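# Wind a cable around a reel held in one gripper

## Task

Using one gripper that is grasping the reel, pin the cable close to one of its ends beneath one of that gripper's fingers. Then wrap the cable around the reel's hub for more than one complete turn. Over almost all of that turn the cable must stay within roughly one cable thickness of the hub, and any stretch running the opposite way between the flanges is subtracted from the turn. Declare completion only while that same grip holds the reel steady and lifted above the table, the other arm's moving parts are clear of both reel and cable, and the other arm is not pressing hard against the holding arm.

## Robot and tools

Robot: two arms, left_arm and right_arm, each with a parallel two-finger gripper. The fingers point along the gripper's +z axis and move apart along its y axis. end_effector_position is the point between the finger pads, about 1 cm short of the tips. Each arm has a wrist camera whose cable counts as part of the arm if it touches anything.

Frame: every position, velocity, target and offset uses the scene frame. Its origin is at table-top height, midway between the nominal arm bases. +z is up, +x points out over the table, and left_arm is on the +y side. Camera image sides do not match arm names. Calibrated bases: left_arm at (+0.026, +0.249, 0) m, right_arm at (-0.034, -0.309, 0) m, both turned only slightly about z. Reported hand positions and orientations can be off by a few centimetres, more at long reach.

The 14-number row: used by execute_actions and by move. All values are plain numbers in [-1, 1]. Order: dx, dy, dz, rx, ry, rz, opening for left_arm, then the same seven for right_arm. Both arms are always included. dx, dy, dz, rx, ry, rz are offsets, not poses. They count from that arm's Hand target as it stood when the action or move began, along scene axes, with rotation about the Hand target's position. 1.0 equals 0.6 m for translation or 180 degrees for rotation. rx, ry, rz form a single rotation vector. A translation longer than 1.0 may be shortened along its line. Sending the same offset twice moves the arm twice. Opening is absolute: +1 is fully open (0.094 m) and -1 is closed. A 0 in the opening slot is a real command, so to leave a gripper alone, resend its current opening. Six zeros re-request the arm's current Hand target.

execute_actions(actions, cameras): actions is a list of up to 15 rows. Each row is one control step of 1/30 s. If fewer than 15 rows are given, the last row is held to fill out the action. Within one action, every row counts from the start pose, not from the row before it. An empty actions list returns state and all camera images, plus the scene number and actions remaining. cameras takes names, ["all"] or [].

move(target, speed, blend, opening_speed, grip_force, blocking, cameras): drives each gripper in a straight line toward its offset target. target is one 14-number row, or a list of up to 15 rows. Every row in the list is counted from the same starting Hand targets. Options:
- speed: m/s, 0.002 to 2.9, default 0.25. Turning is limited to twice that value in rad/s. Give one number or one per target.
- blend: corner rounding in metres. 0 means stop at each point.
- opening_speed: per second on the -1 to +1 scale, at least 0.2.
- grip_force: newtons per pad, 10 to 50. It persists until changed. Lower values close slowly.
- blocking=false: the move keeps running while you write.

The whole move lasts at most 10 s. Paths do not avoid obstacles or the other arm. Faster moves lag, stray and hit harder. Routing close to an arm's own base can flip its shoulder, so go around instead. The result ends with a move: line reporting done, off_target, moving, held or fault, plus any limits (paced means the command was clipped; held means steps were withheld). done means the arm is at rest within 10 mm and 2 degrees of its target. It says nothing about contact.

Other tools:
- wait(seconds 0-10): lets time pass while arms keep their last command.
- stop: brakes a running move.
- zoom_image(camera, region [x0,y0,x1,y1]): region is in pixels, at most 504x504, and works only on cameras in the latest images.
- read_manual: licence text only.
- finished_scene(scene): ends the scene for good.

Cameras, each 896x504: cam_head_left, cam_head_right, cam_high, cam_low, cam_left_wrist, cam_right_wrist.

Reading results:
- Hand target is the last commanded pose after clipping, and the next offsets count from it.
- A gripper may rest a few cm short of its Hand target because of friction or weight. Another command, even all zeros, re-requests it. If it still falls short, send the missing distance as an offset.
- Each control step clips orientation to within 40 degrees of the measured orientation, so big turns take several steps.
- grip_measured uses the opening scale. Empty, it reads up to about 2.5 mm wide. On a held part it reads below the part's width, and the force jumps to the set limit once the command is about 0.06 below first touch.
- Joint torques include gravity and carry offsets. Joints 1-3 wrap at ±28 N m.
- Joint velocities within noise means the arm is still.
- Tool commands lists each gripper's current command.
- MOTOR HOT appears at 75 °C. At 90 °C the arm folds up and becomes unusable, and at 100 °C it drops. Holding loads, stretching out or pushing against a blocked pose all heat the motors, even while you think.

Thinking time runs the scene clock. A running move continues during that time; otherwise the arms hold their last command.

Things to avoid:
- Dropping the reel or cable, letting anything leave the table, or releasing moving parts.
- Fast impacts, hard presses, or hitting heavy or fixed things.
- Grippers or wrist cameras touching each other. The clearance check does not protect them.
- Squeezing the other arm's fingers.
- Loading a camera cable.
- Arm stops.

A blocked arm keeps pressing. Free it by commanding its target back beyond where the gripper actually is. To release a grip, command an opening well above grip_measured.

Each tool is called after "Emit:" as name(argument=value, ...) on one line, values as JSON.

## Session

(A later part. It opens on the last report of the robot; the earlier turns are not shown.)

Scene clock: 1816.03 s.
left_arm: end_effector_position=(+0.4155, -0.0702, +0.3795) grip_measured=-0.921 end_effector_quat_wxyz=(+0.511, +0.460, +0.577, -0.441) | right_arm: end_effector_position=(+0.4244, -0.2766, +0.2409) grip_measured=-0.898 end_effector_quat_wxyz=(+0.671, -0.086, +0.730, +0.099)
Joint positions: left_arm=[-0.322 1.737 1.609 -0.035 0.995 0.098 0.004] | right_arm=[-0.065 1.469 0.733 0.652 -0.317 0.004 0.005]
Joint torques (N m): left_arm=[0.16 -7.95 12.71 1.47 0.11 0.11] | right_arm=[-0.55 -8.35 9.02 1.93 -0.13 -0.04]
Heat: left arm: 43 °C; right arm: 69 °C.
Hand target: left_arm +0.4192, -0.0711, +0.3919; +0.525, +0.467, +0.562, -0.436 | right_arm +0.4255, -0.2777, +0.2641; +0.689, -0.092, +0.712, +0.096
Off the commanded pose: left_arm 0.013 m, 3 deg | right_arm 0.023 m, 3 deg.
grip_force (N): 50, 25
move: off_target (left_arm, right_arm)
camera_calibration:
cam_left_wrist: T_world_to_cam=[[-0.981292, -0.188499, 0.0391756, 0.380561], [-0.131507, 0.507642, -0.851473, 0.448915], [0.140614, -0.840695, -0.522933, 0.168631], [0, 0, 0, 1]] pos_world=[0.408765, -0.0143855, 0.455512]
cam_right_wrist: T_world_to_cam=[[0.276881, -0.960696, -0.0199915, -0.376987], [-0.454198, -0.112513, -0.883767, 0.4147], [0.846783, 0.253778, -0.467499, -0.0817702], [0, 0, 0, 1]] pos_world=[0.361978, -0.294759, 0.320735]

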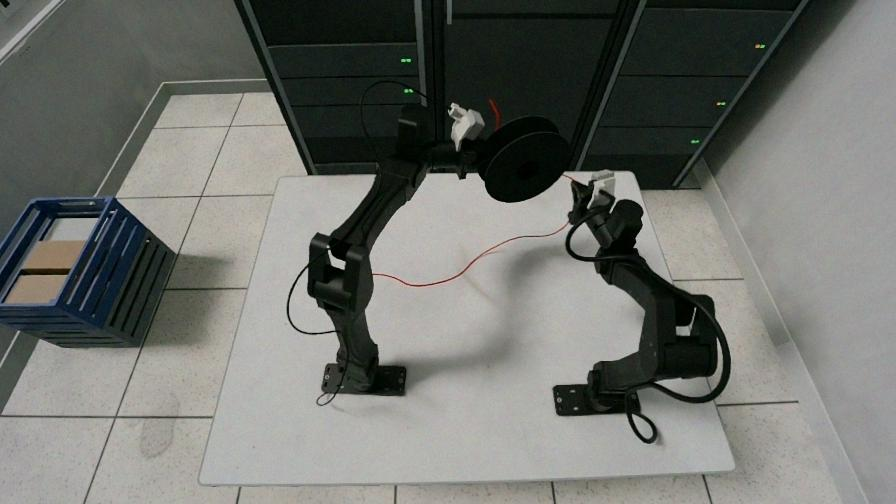

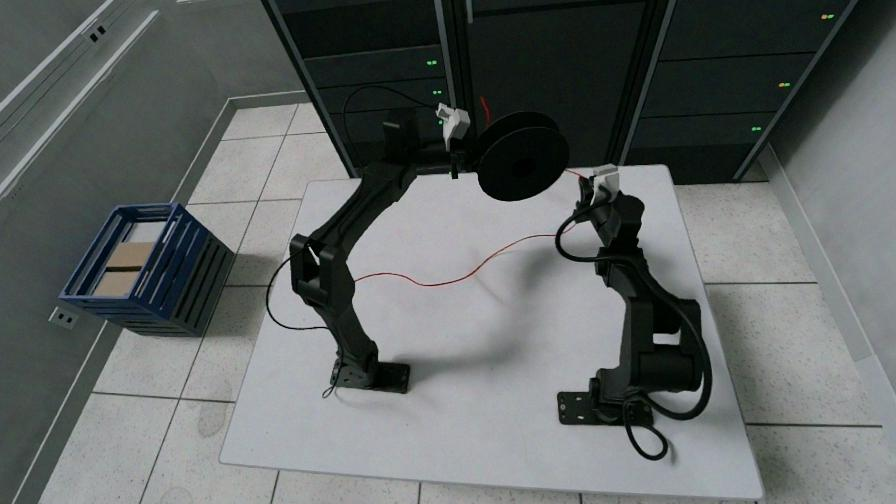

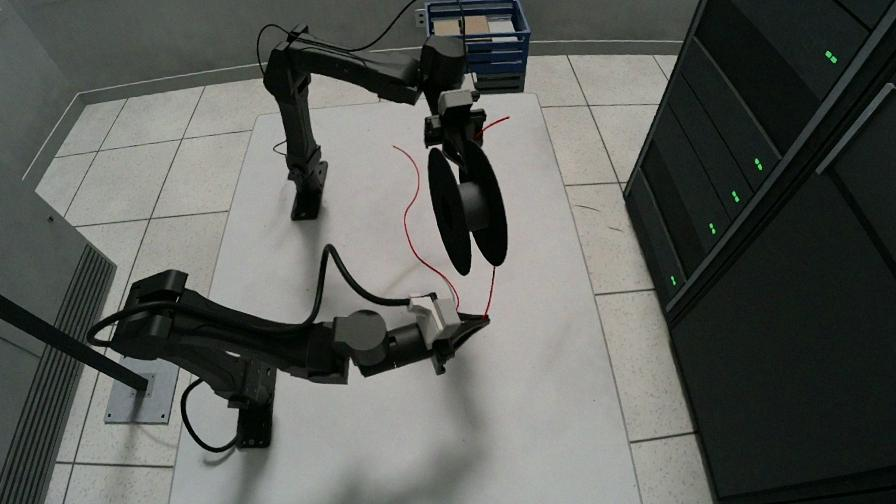

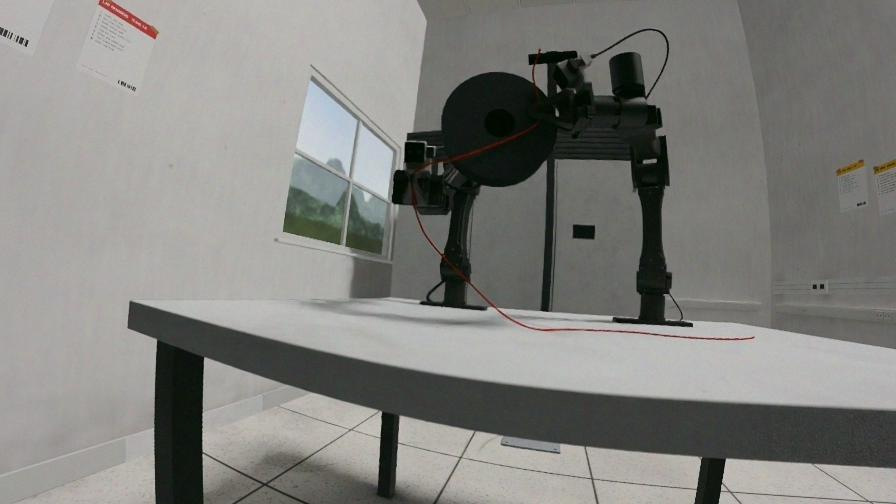

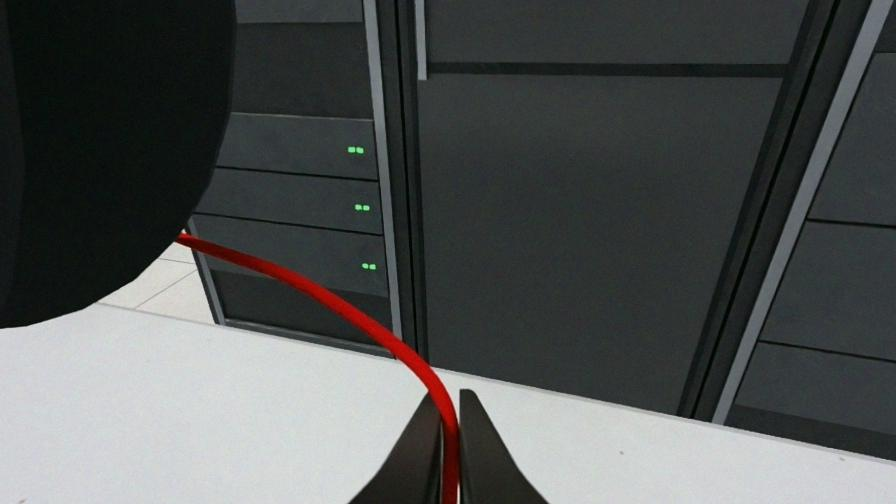

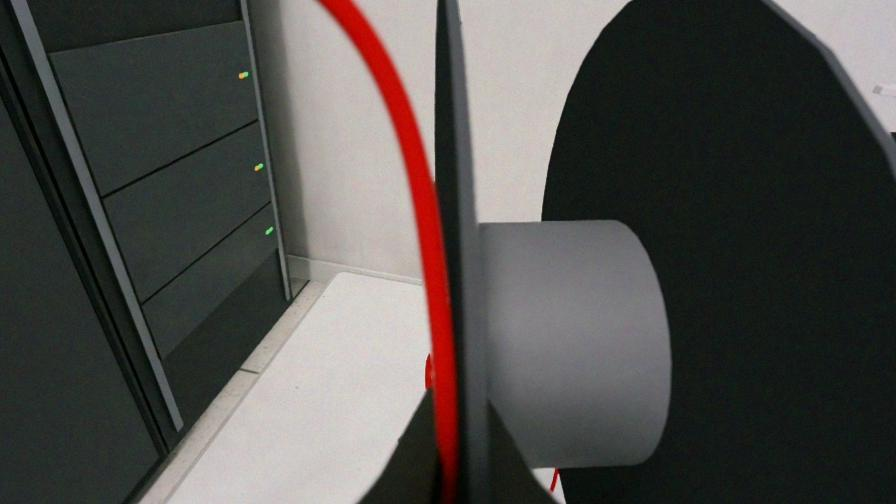

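Emit:
move(target=[[0,0,0,0,0,0,-1, -0.0335,0.1412,-0.148,0,0,0,-0.9],[0,0,0,0,0,0,-1, -0.0875,0.2828,-0.147,0,0,0,-0.9],[0,0,0,0,0,0,-1, -0.159,0.3028,-0.06,0,0,0,-0.9]], speed=0.12, blend=[0.03,0.03,0], cameras=["all"])

Scene clock: 1948.73 s.
left_arm: end_effector_position=(+0.4155, -0.0702, +0.3795) grip_measured=-0.921 end_effector_quat_wxyz=(+0.511, +0.460, +0.577, -0.441) | right_arm: end_effector_position=(+0.3302, -0.0975, +0.2150) grip_measured=-0.898 end_effector_quat_wxyz=(+0.680, -0.102, +0.721, +0.086)
Joint positions: left_arm=[-0.322 1.737 1.609 -0.035 0.995 0.098 0.004] | right_arm=[0.696 1.409 0.538 0.805 0.441 0.013 0.005]
Joint torques (N m): left_arm=[0.46 -7.98 12.86 1.46 0.12 0.08] | right_arm=[0.29 -6.86 7.57 1.88 0.02 0.11]
Heat: left arm: 46 °C; right arm: 59 °C.
Hand target: left_arm +0.4192, -0.0711, +0.3919; +0.525, +0.467, +0.562, -0.436 | right_arm +0.3302, -0.0961, +0.2282; +0.689, -0.092, +0.712, +0.096
Off the commanded pose: left_arm 0.013 m, 3 deg | right_arm 0.013 m, 2 deg.
grip_force (N): 50, 25
move: off_target (left_arm, right_arm)
camera_calibration:
cam_left_wrist: T_world_to_cam=[[-0.981292, -0.188499, 0.0391756, 0.380561], [-0.131507, 0.507642, -0.851473, 0.448915], [0.140614, -0.840695, -0.522933, 0.168631], [0, 0, 0, 1]] pos_world=[0.408765, -0.0143855, 0.455512]
cam_right_wrist: T_world_to_cam=[[0.282065, -0.959066, 0.0251476, -0.190598], [-0.425966, -0.148679, -0.892439, 0.358163], [0.859647, 0.241014, -0.450466, -0.0687121], [0, 0, 0, 1]] pos_world=[0.265394, -0.112984, 0.29348]

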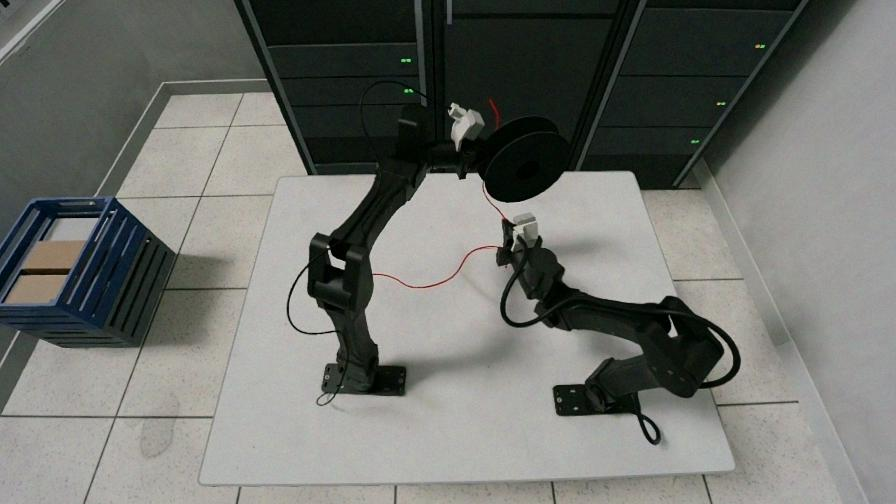

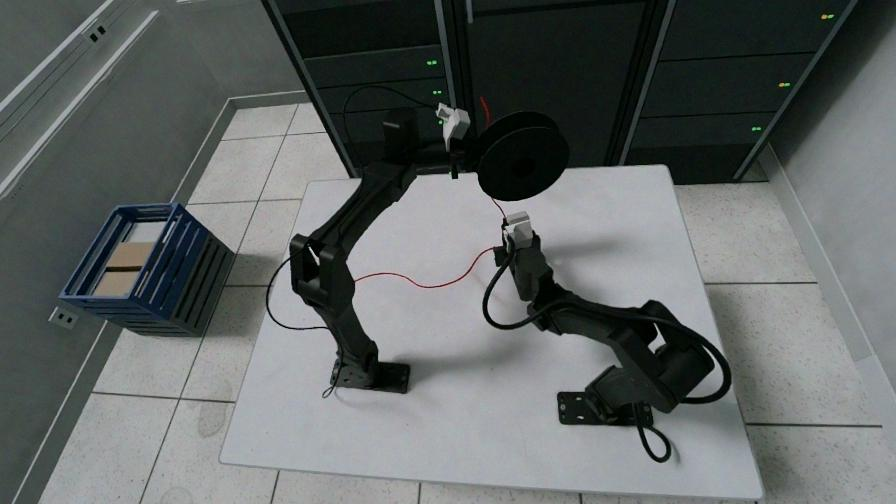

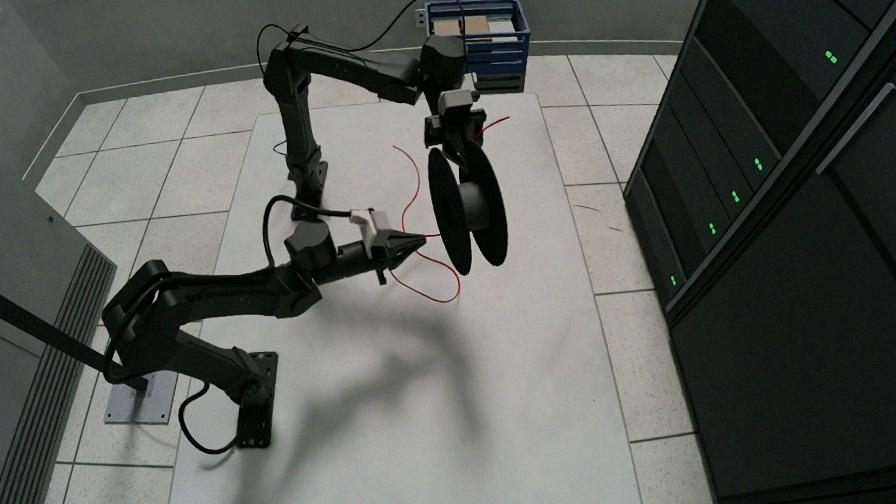

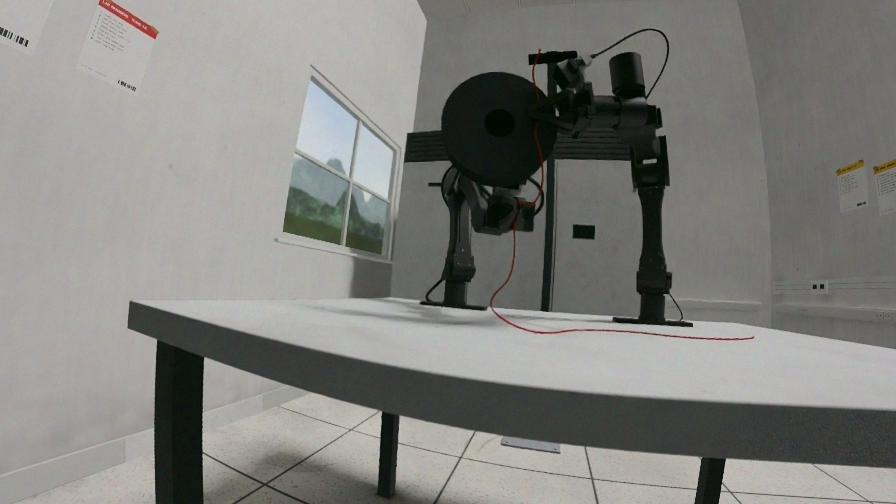

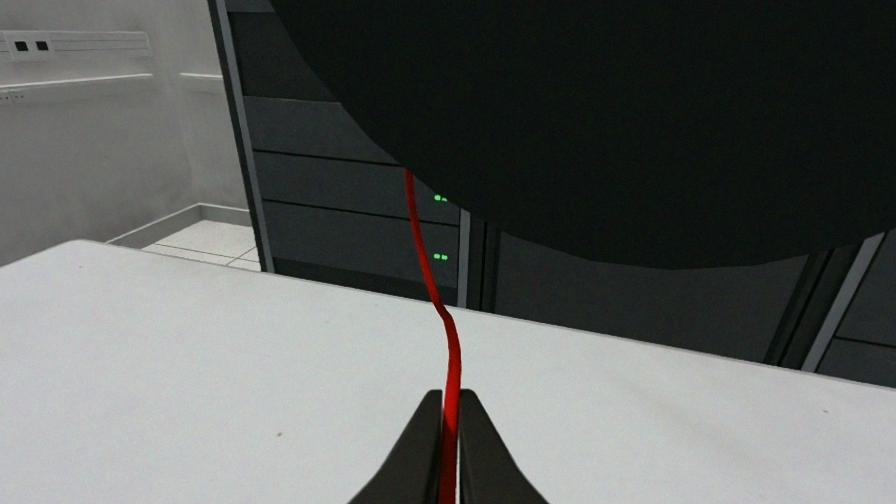

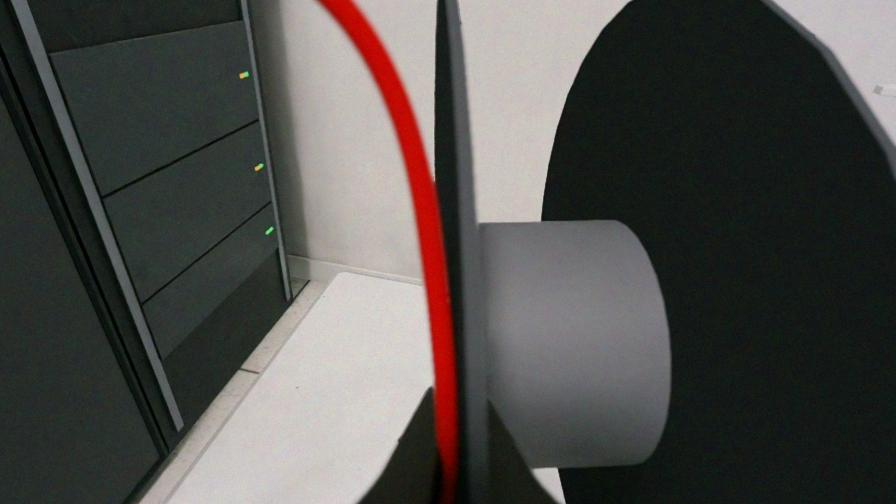

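Emit:
move(target=[[0,0,0,0,0,0,-1, 0.003,-0.0165,0.178,0,0,0,-0.9],[0,0,0,0,0,0,-1, 0.0223,-0.1148,0.2823,0,0,0,-0.9]], speed=0.1, blend=[0.03,0], cameras=["all"])

Scene clock: 1969.77 s.
left_arm: end_effector_position=(+0.4155, -0.0702, +0.3795) grip_measured=-0.921 end_effector_quat_wxyz=(+0.511, +0.460, +0.577, -0.441) | right_arm: end_effector_position=(+0.3476, -0.1635, +0.3749) grip_measured=-0.898 end_effector_quat_wxyz=(+0.673, -0.095, +0.729, +0.087)
Joint positions: left_arm=[-0.322 1.737 1.609 -0.035 0.995 0.098 0.004] | right_arm=[0.43 1.143 1.047 0.015 0.181 0.013 0.005]
Joint torques (N m): left_arm=[0.43 -7.68 12.72 1.49 0.12 0.06] | right_arm=[-0.32 -5.16 9.68 1.97 -0.09 0.02]
Heat: left arm: 46 °C; right arm: 59 °C.
Hand target: left_arm +0.4192, -0.0711, +0.3919; +0.525, +0.467, +0.562, -0.436 | right_arm +0.3435, -0.1649, +0.3976; +0.689, -0.092, +0.712, +0.096
Off the commanded pose: left_arm 0.013 m, 3 deg | right_arm 0.023 m, 3 deg.
grip_force (N): 50, 25
move: off_target (left_arm, right_arm)
camera_calibration:
cam_left_wrist: T_world_to_cam=[[-0.981292, -0.188499, 0.0391756, 0.380561], [-0.131507, 0.507642, -0.851473, 0.448915], [0.140614, -0.840695, -0.522933, 0.168631], [0, 0, 0, 1]] pos_world=[0.408765, -0.0143855, 0.455512]
cam_right_wrist: T_world_to_cam=[[0.275538, -0.961229, 0.0108144, -0.25555], [-0.447569, -0.138236, -0.8835, 0.504399], [0.850741, 0.238598, -0.468306, 0.0136459], [0, 0, 0, 1]] pos_world=[0.284558, -0.179172, 0.45479]

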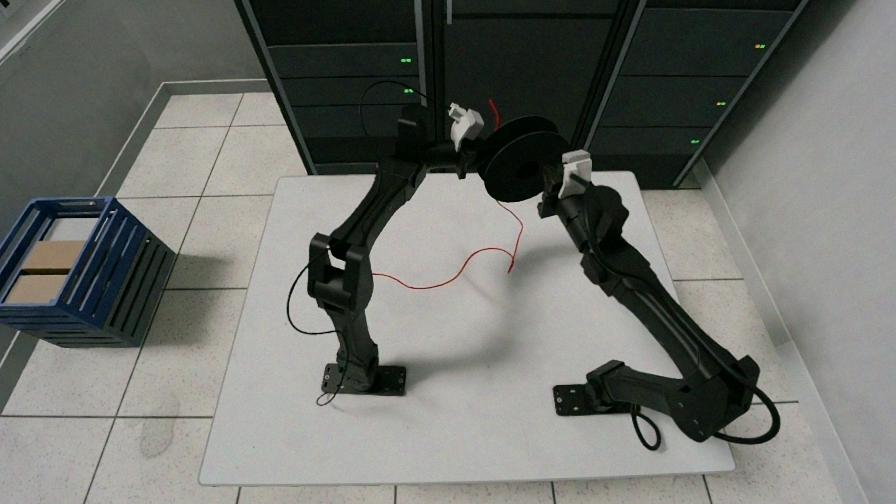

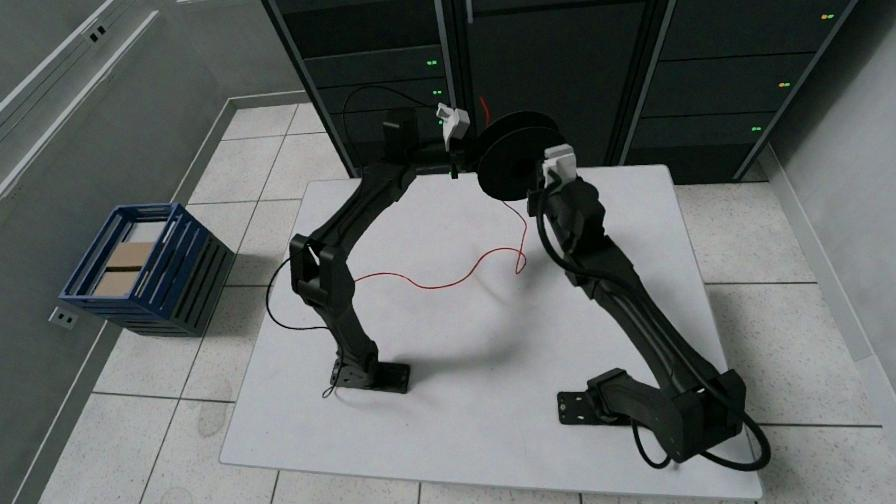

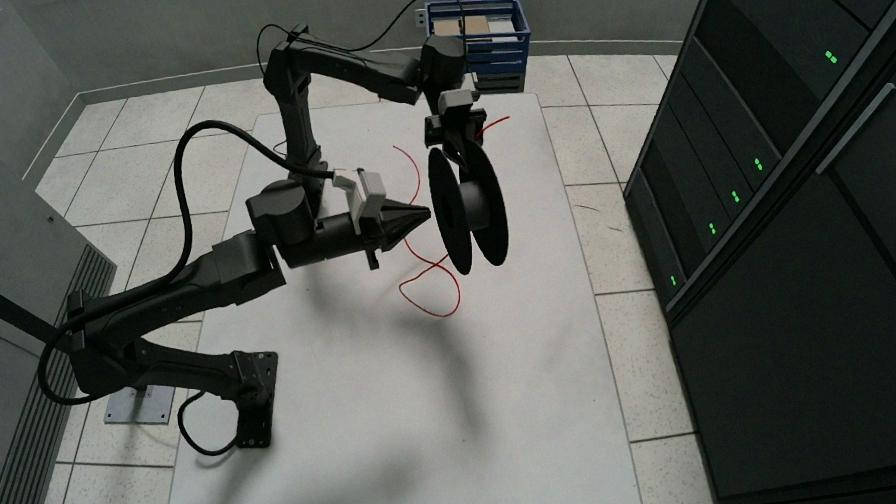

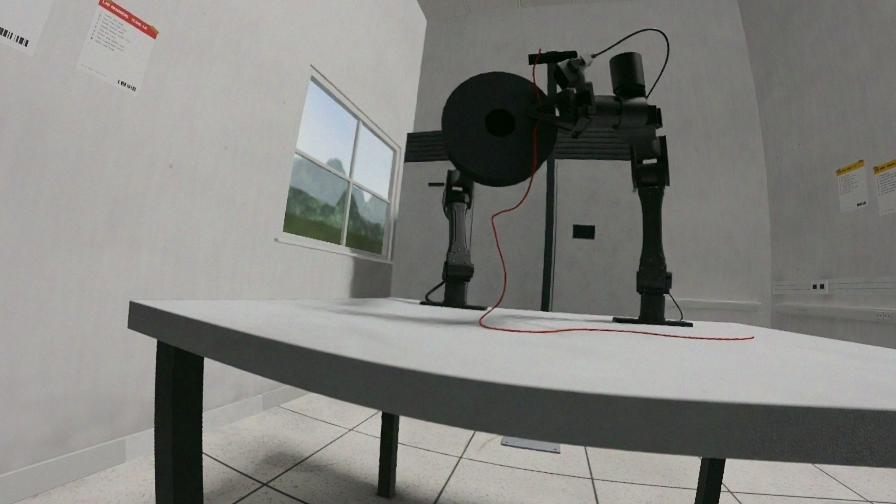

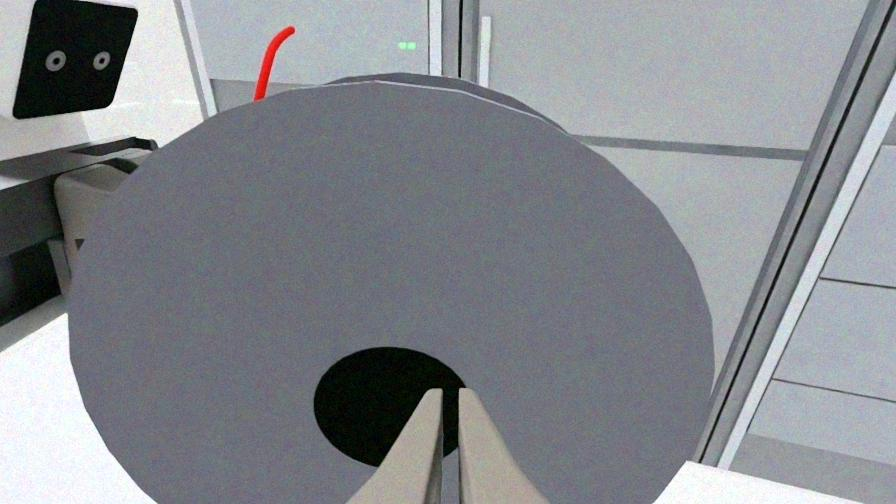

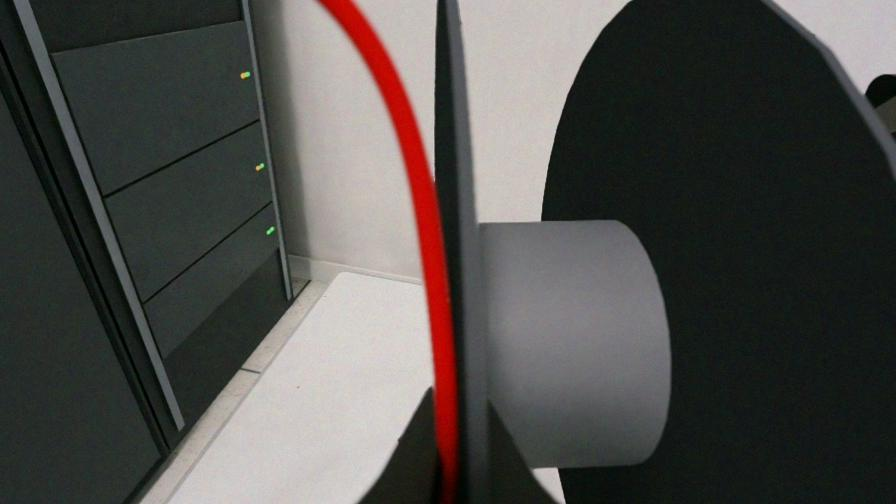

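Emit:
zoom_image(camera="cam_head_right", region=[400, 160, 600, 300])

Emit:
zoom_image(camera="cam_low", region=[420, 60, 640, 350])

Emit:
zoom_image(camera="cam_high", region=[340, 130, 560, 340])

Scaled by 2.520 from the camera's 896x504 image, which has a finer 1280x720 frame.

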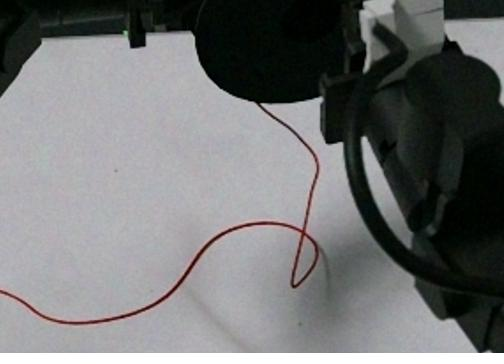

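Scaled by 1.738 from the camera's 896x504 image, which has a finer 1280x720 frame.

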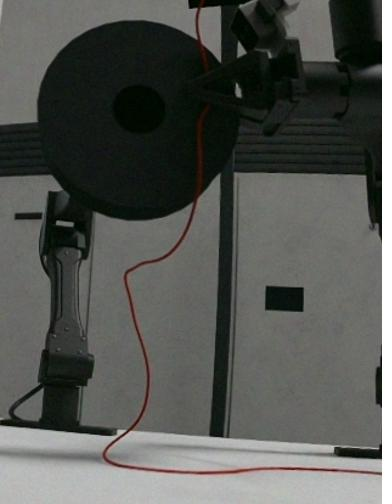

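Scaled by 2.291 from the camera's 896x504 image, which has a finer 1280x720 frame.

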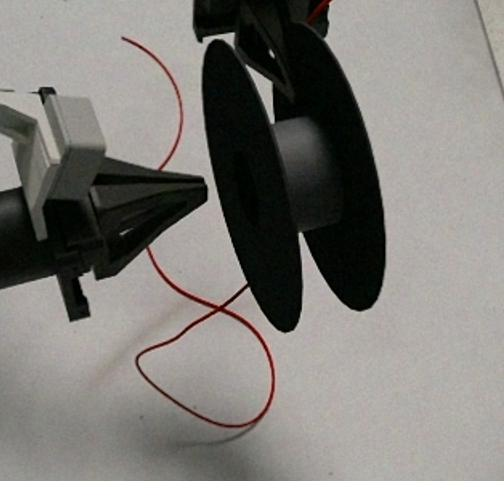

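Emit:
move(target=[[0,0,0,0,0,0,-1, -0.1225,-0.0252,-0.1627,-0.0142,0.0338,0.0284,0.5],[0,0,0,0,0,0,-1, -0.1082,0.0028,-0.471,-0.0285,0.0676,0.0568,0.5]], speed=0.15, blend=[0.03,0], cameras=["cam_left_wrist","cam_right_wrist","cam_head_right","cam_low"])

Scene clock: 2085.73 s.
left_arm: end_effector_position=(+0.4155, -0.0702, +0.3795) grip_measured=-0.921 end_effector_quat_wxyz=(+0.511, +0.460, +0.577, -0.441) | right_arm: end_effector_position=(+0.2805, -0.1632, +0.1174) grip_measured=+0.498 end_effector_quat_wxyz=(+0.594, -0.172, +0.774, +0.131)
Joint positions: left_arm=[-0.322 1.737 1.609 -0.035 0.995 0.098 0.004] | right_arm=[0.415 1.239 0.17 0.807 -0.01 -0.004 0.07]
Joint torques (N m): left_arm=[0.32 -7.91 12.82 1.45 0.14 0.11] | right_arm=[-0.49 -2.52 5.07 2.12 -0.15 -0.02]
Heat: left arm: 47 °C; right arm: 61 °C.
Hand target: left_arm +0.4192, -0.0711, +0.3919; +0.525, +0.467, +0.562, -0.436 | right_arm +0.2786, -0.1634, +0.1148; +0.594, -0.175, +0.774, +0.134
Off the commanded pose: left_arm 0.013 m, 3 deg | right_arm 0.003 m, 1 deg.
grip_force (N): 50, 25
move: off_target (left_arm)
camera_calibration:
cam_left_wrist: T_world_to_cam=[[-0.981292, -0.188499, 0.0391756, 0.380561], [-0.131507, 0.507642, -0.851473, 0.448915], [0.140614, -0.840695, -0.522933, 0.168631], [0, 0, 0, 1]] pos_world=[0.408765, -0.0143855, 0.455512]
cam_right_wrist: T_world_to_cam=[[0.44146, -0.897255, 0.00691457, -0.269596], [-0.55419, -0.278712, -0.784342, 0.242148], [0.705682, 0.342423, -0.62029, 0.0255537], [0, 0, 0, 1]] pos_world=[0.235179, -0.183156, 0.207642]
Images, in order (width x height): cam_head_right 896x504, cam_low 896x504, cam_left_wrist 896x504, cam_right_wrist 896x504.

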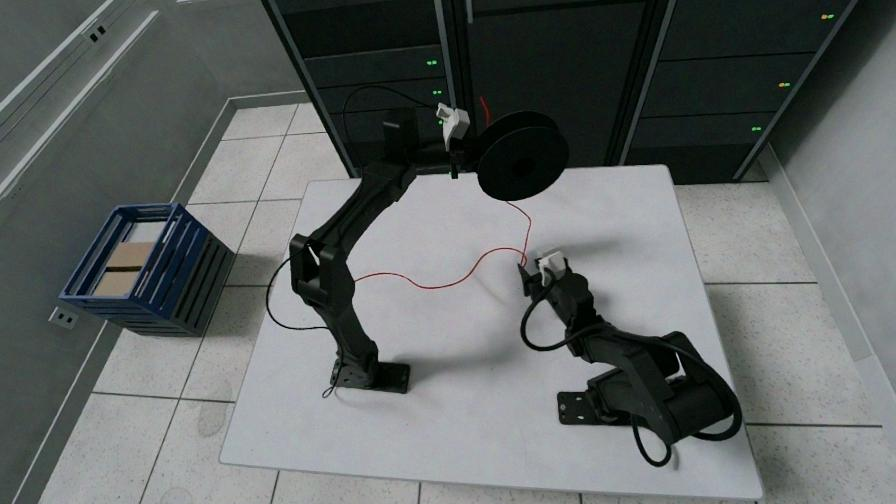

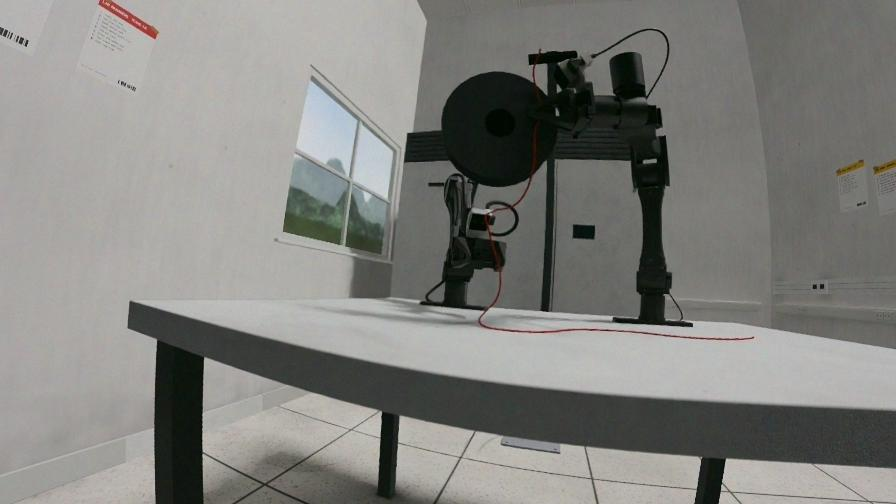

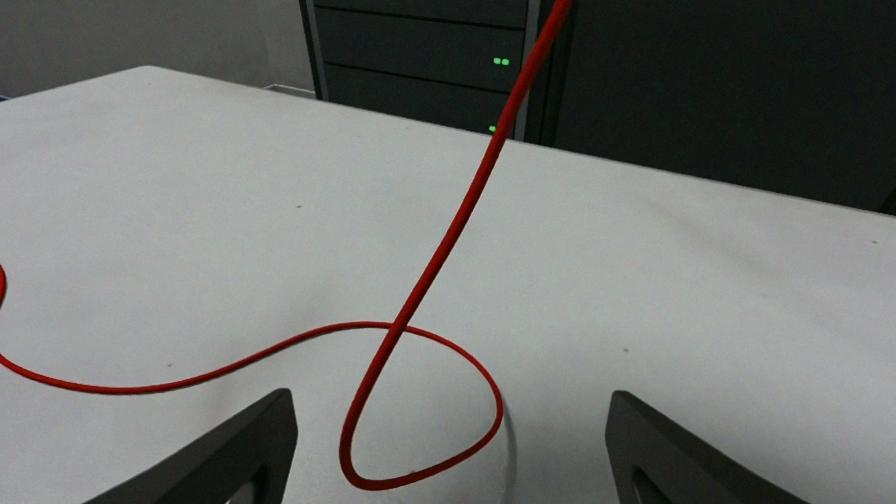

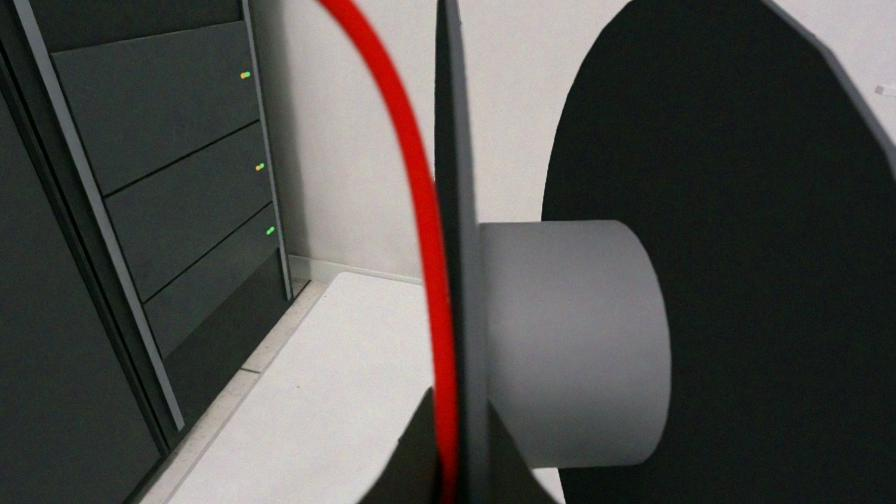

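Emit:
move(target=[0,0,0,0,0,0,-1, 0.115,0.083,-0.0413,0,0,0,0.5], speed=0.12, cameras=["cam_left_wrist","cam_right_wrist","cam_head_right","cam_low"])

Scene clock: 2101.33 s.
left_arm: end_effector_position=(+0.4155, -0.0702, +0.3795) grip_measured=-0.921 end_effector_quat_wxyz=(+0.511, +0.460, +0.577, -0.441) | right_arm: end_effector_position=(+0.3416, -0.1188, +0.0833) grip_measured=+0.498 end_effector_quat_wxyz=(+0.585, -0.180, +0.781, +0.128)
Joint positions: left_arm=[-0.322 1.737 1.609 -0.035 0.995 0.098 0.004] | right_arm=[0.473 1.743 0.407 1.047 0.04 0.001 0.07]
Joint torques (N m): left_arm=[0.21 -7.99 12.89 1.47 0.12 0.15] | right_arm=[0.43 -5.57 6.42 2.1 0.01 0.11]
Heat: left arm: 48 °C; right arm: 60 °C.
Hand target: left_arm +0.4192, -0.0711, +0.3919; +0.525, +0.467, +0.562, -0.436 | right_arm +0.3476, -0.1136, +0.0901; +0.594, -0.175, +0.774, +0.134
Off the commanded pose: left_arm 0.013 m, 3 deg | right_arm 0.010 m, 2 deg.
grip_force (N): 50, 25
move: off_target (left_arm)
camera_calibration:
cam_left_wrist: T_world_to_cam=[[-0.981292, -0.188499, 0.0391756, 0.380561], [-0.131507, 0.507642, -0.851473, 0.448915], [0.140614, -0.840695, -0.522933, 0.168631], [0, 0, 0, 1]] pos_world=[0.408765, -0.0143855, 0.455512]
cam_right_wrist: T_world_to_cam=[[0.448823, -0.893471, 0.0163408, -0.259408], [-0.566903, -0.298816, -0.767679, 0.262255], [0.690782, 0.335288, -0.640627, -0.0479849], [0, 0, 0, 1]] pos_world=[0.298248, -0.137319, 0.174826]
Images, in order (width x height): cam_head_right 896x504, cam_low 896x504, cam_left_wrist 896x504, cam_right_wrist 896x504.

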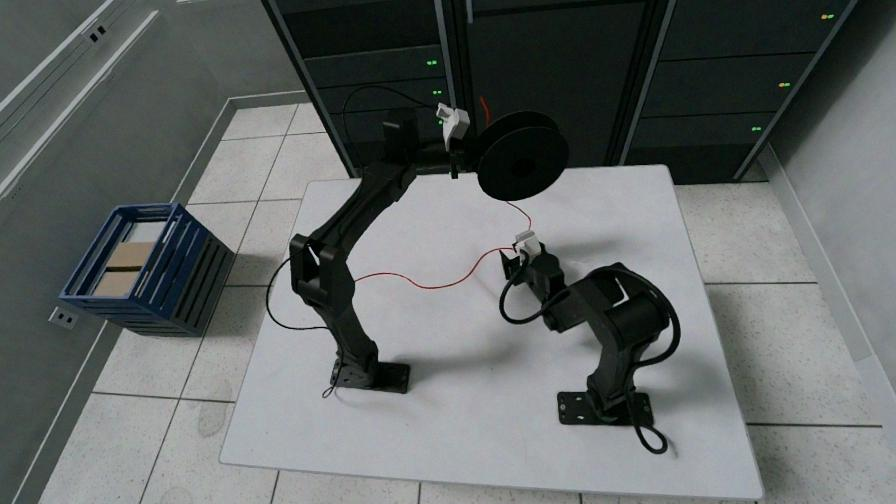

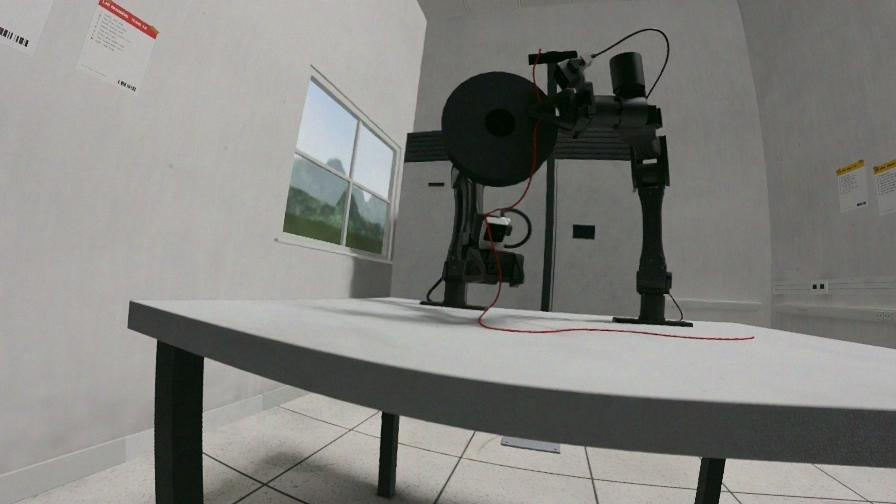

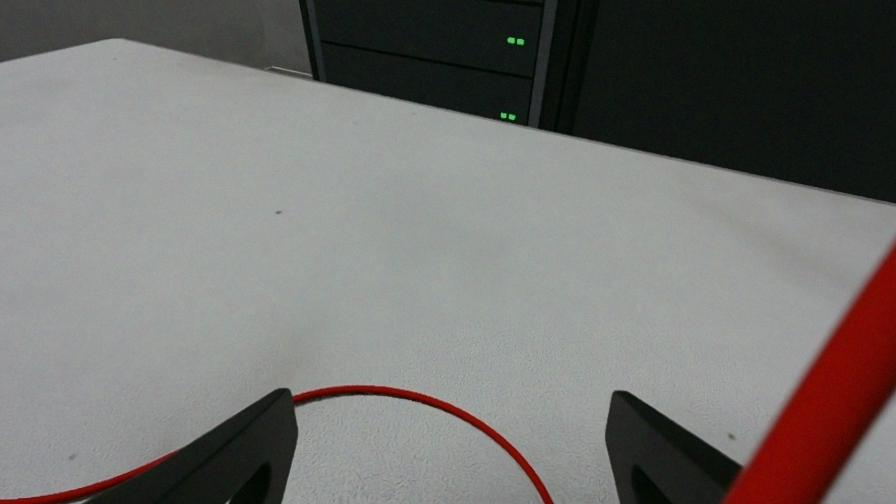

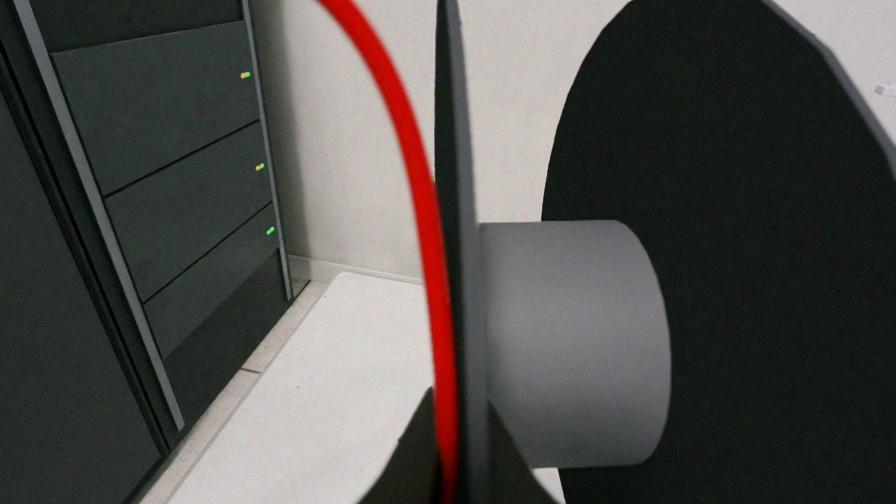

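Emit:
move(target=[0,0,0,0,0,0,-1, -0.0258,-0.0132,0.003,0,0,0,0.3], speed=0.1, cameras=["cam_left_wrist","cam_right_wrist"])

Scene clock: 2136.80 s.
left_arm: end_effector_position=(+0.4155, -0.0702, +0.3795) grip_measured=-0.921 end_effector_quat_wxyz=(+0.511, +0.460, +0.577, -0.441) | right_arm: end_effector_position=(+0.3345, -0.1227, +0.0831) grip_measured=+0.302 end_effector_quat_wxyz=(+0.584, -0.179, +0.781, +0.127)
Joint positions: left_arm=[-0.322 1.737 1.609 -0.035 0.995 0.098 0.004] | right_arm=[0.473 1.719 0.375 1.055 0.041 0.001 0.061]
Joint torques (N m): left_arm=[0.25 -7.88 12.74 1.46 0.15 0.07] | right_arm=[0.5 -8.54 3.86 2.12 0 0.1]
Heat: left arm: 48 °C; right arm: 61 °C.
Hand target: left_arm +0.4192, -0.0711, +0.3919; +0.525, +0.467, +0.562, -0.436 | right_arm +0.3321, -0.1214, +0.0920; +0.594, -0.175, +0.774, +0.134
Off the commanded pose: left_arm 0.013 m, 3 deg | right_arm 0.009 m, 2 deg.
grip_force (N): 50, 25
move: off_target (left_arm)
camera_calibration:
cam_left_wrist: T_world_to_cam=[[-0.981292, -0.188499, 0.0391756, 0.380561], [-0.131507, 0.507642, -0.851473, 0.448915], [0.140614, -0.840695, -0.522933, 0.168631], [0, 0, 0, 1]] pos_world=[0.408765, -0.0143855, 0.455512]
cam_right_wrist: T_world_to_cam=[[0.448077, -0.893848, 0.016242, -0.259429], [-0.567678, -0.298512, -0.767224, 0.257135], [0.690629, 0.334555, -0.641174, -0.0418992], [0, 0, 0, 1]] pos_world=[0.291151, -0.141114, 0.174629]
Images, in order (width x height): cam_left_wrist 896x504, cam_right_wrist 896x504.

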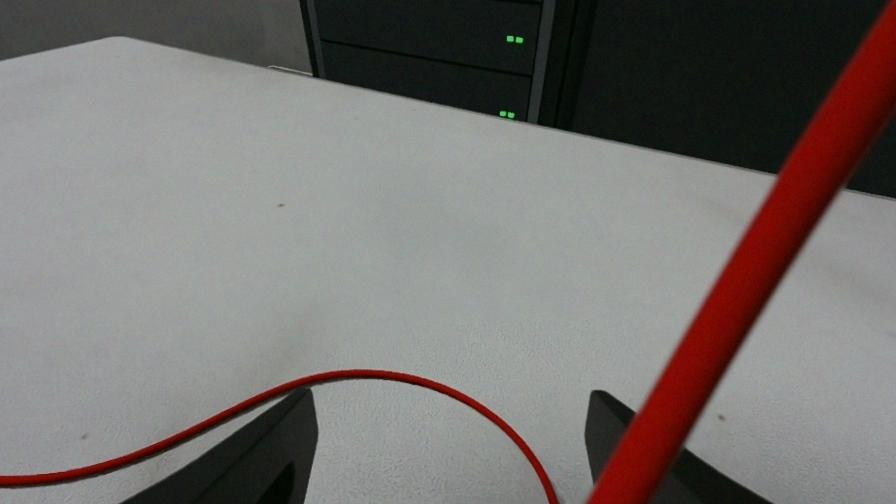

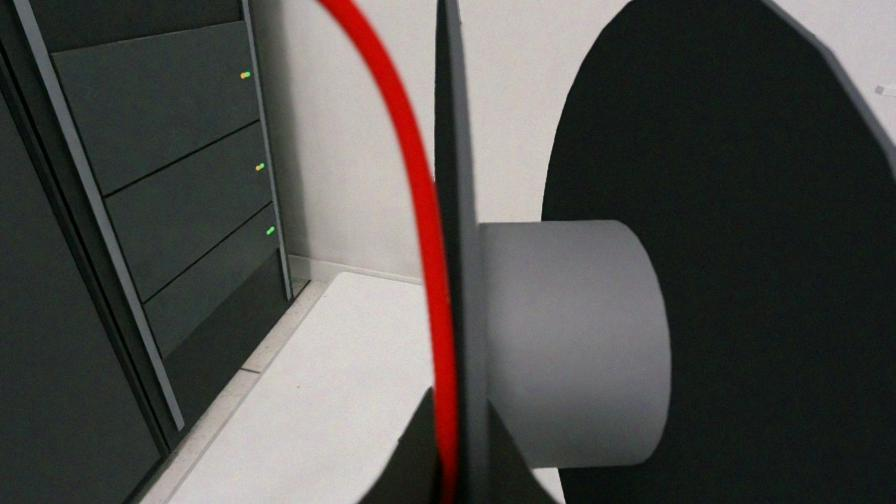

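Emit:
move(target=[0,0,0,0,0,0,-1, 0,0,0,0,0,0,-1], speed=0.1, cameras=["cam_left_wrist","cam_right_wrist","cam_low"])

Scene clock: 2151.97 s.
left_arm: end_effector_position=(+0.4155, -0.0702, +0.3795) grip_measured=-0.921 end_effector_quat_wxyz=(+0.511, +0.460, +0.577, -0.441) | right_arm: end_effector_position=(+0.3345, -0.1228, +0.0831) grip_measured=-0.985 end_effector_quat_wxyz=(+0.584, -0.179, +0.781, +0.127)
Joint positions: left_arm=[-0.322 1.737 1.609 -0.035 0.995 0.098 0.004] | right_arm=[0.473 1.719 0.375 1.055 0.041 0.001 0.001]
Joint torques (N m): left_arm=[0.4 -8.21 12.78 1.48 0.15 0.08] | right_arm=[0.47 -8.53 3.88 2.13 -0.01 0.11]
Heat: left arm: 48 °C; right arm: 60 °C.
Hand target: left_arm +0.4192, -0.0711, +0.3919; +0.525, +0.467, +0.562, -0.436 | right_arm +0.3321, -0.1215, +0.0919; +0.594, -0.175, +0.774, +0.134
Off the commanded pose: left_arm 0.013 m, 3 deg | right_arm 0.009 m, 2 deg.
grip_force (N): 50, 25
move: off_target (left_arm)
camera_calibration:
cam_left_wrist: T_world_to_cam=[[-0.981292, -0.188499, 0.0391756, 0.380561], [-0.131507, 0.507642, -0.851473, 0.448915], [0.140614, -0.840695, -0.522933, 0.168631], [0, 0, 0, 1]] pos_world=[0.408765, -0.0143855, 0.455512]
cam_right_wrist: T_world_to_cam=[[0.447645, -0.894069, 0.0159505, -0.259372], [-0.56796, -0.298055, -0.767193, 0.257247], [0.690678, 0.334371, -0.641218, -0.0418984], [0, 0, 0, 1]] pos_world=[0.291151, -0.141213, 0.174629]
Images, in order (width x height): cam_low 896x504, cam_left_wrist 896x504, cam_right_wrist 896x504.

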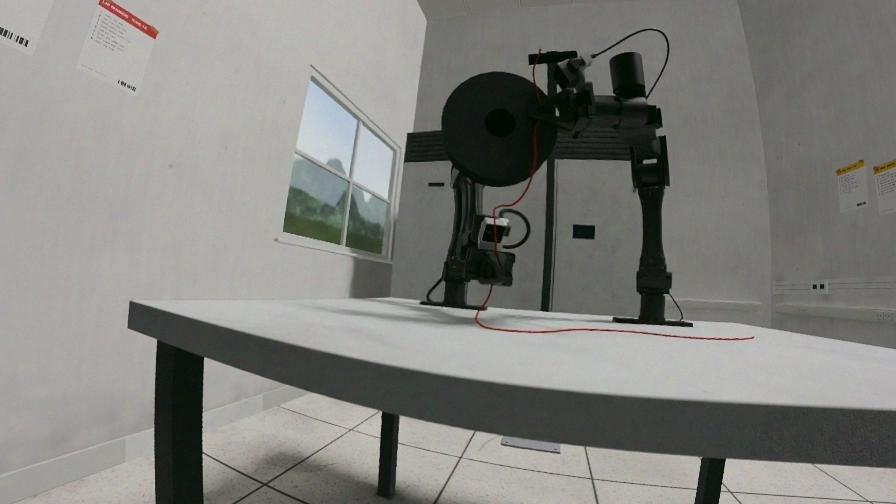

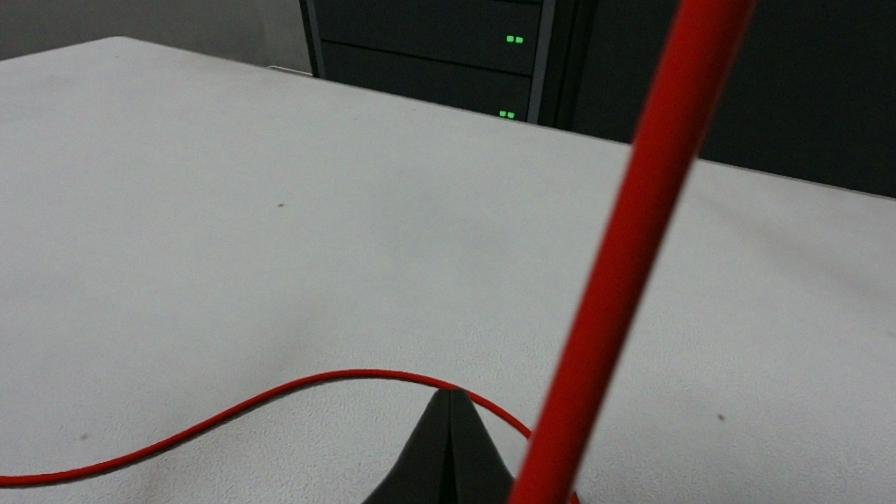

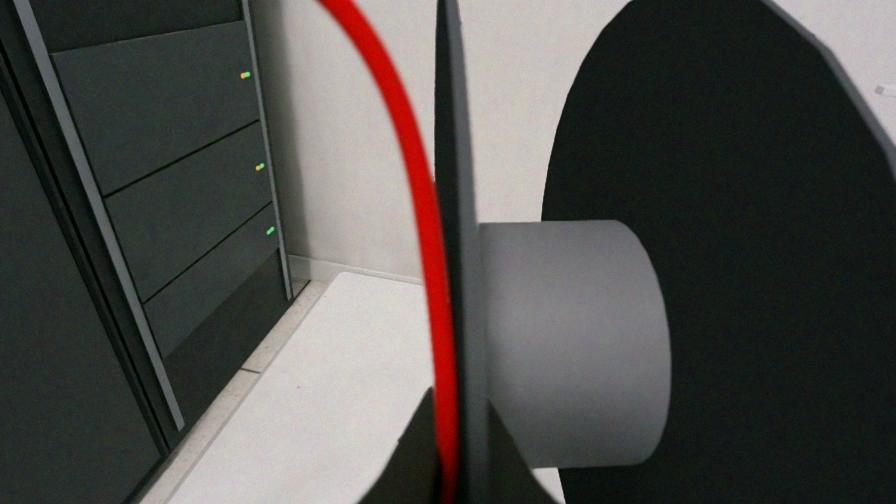

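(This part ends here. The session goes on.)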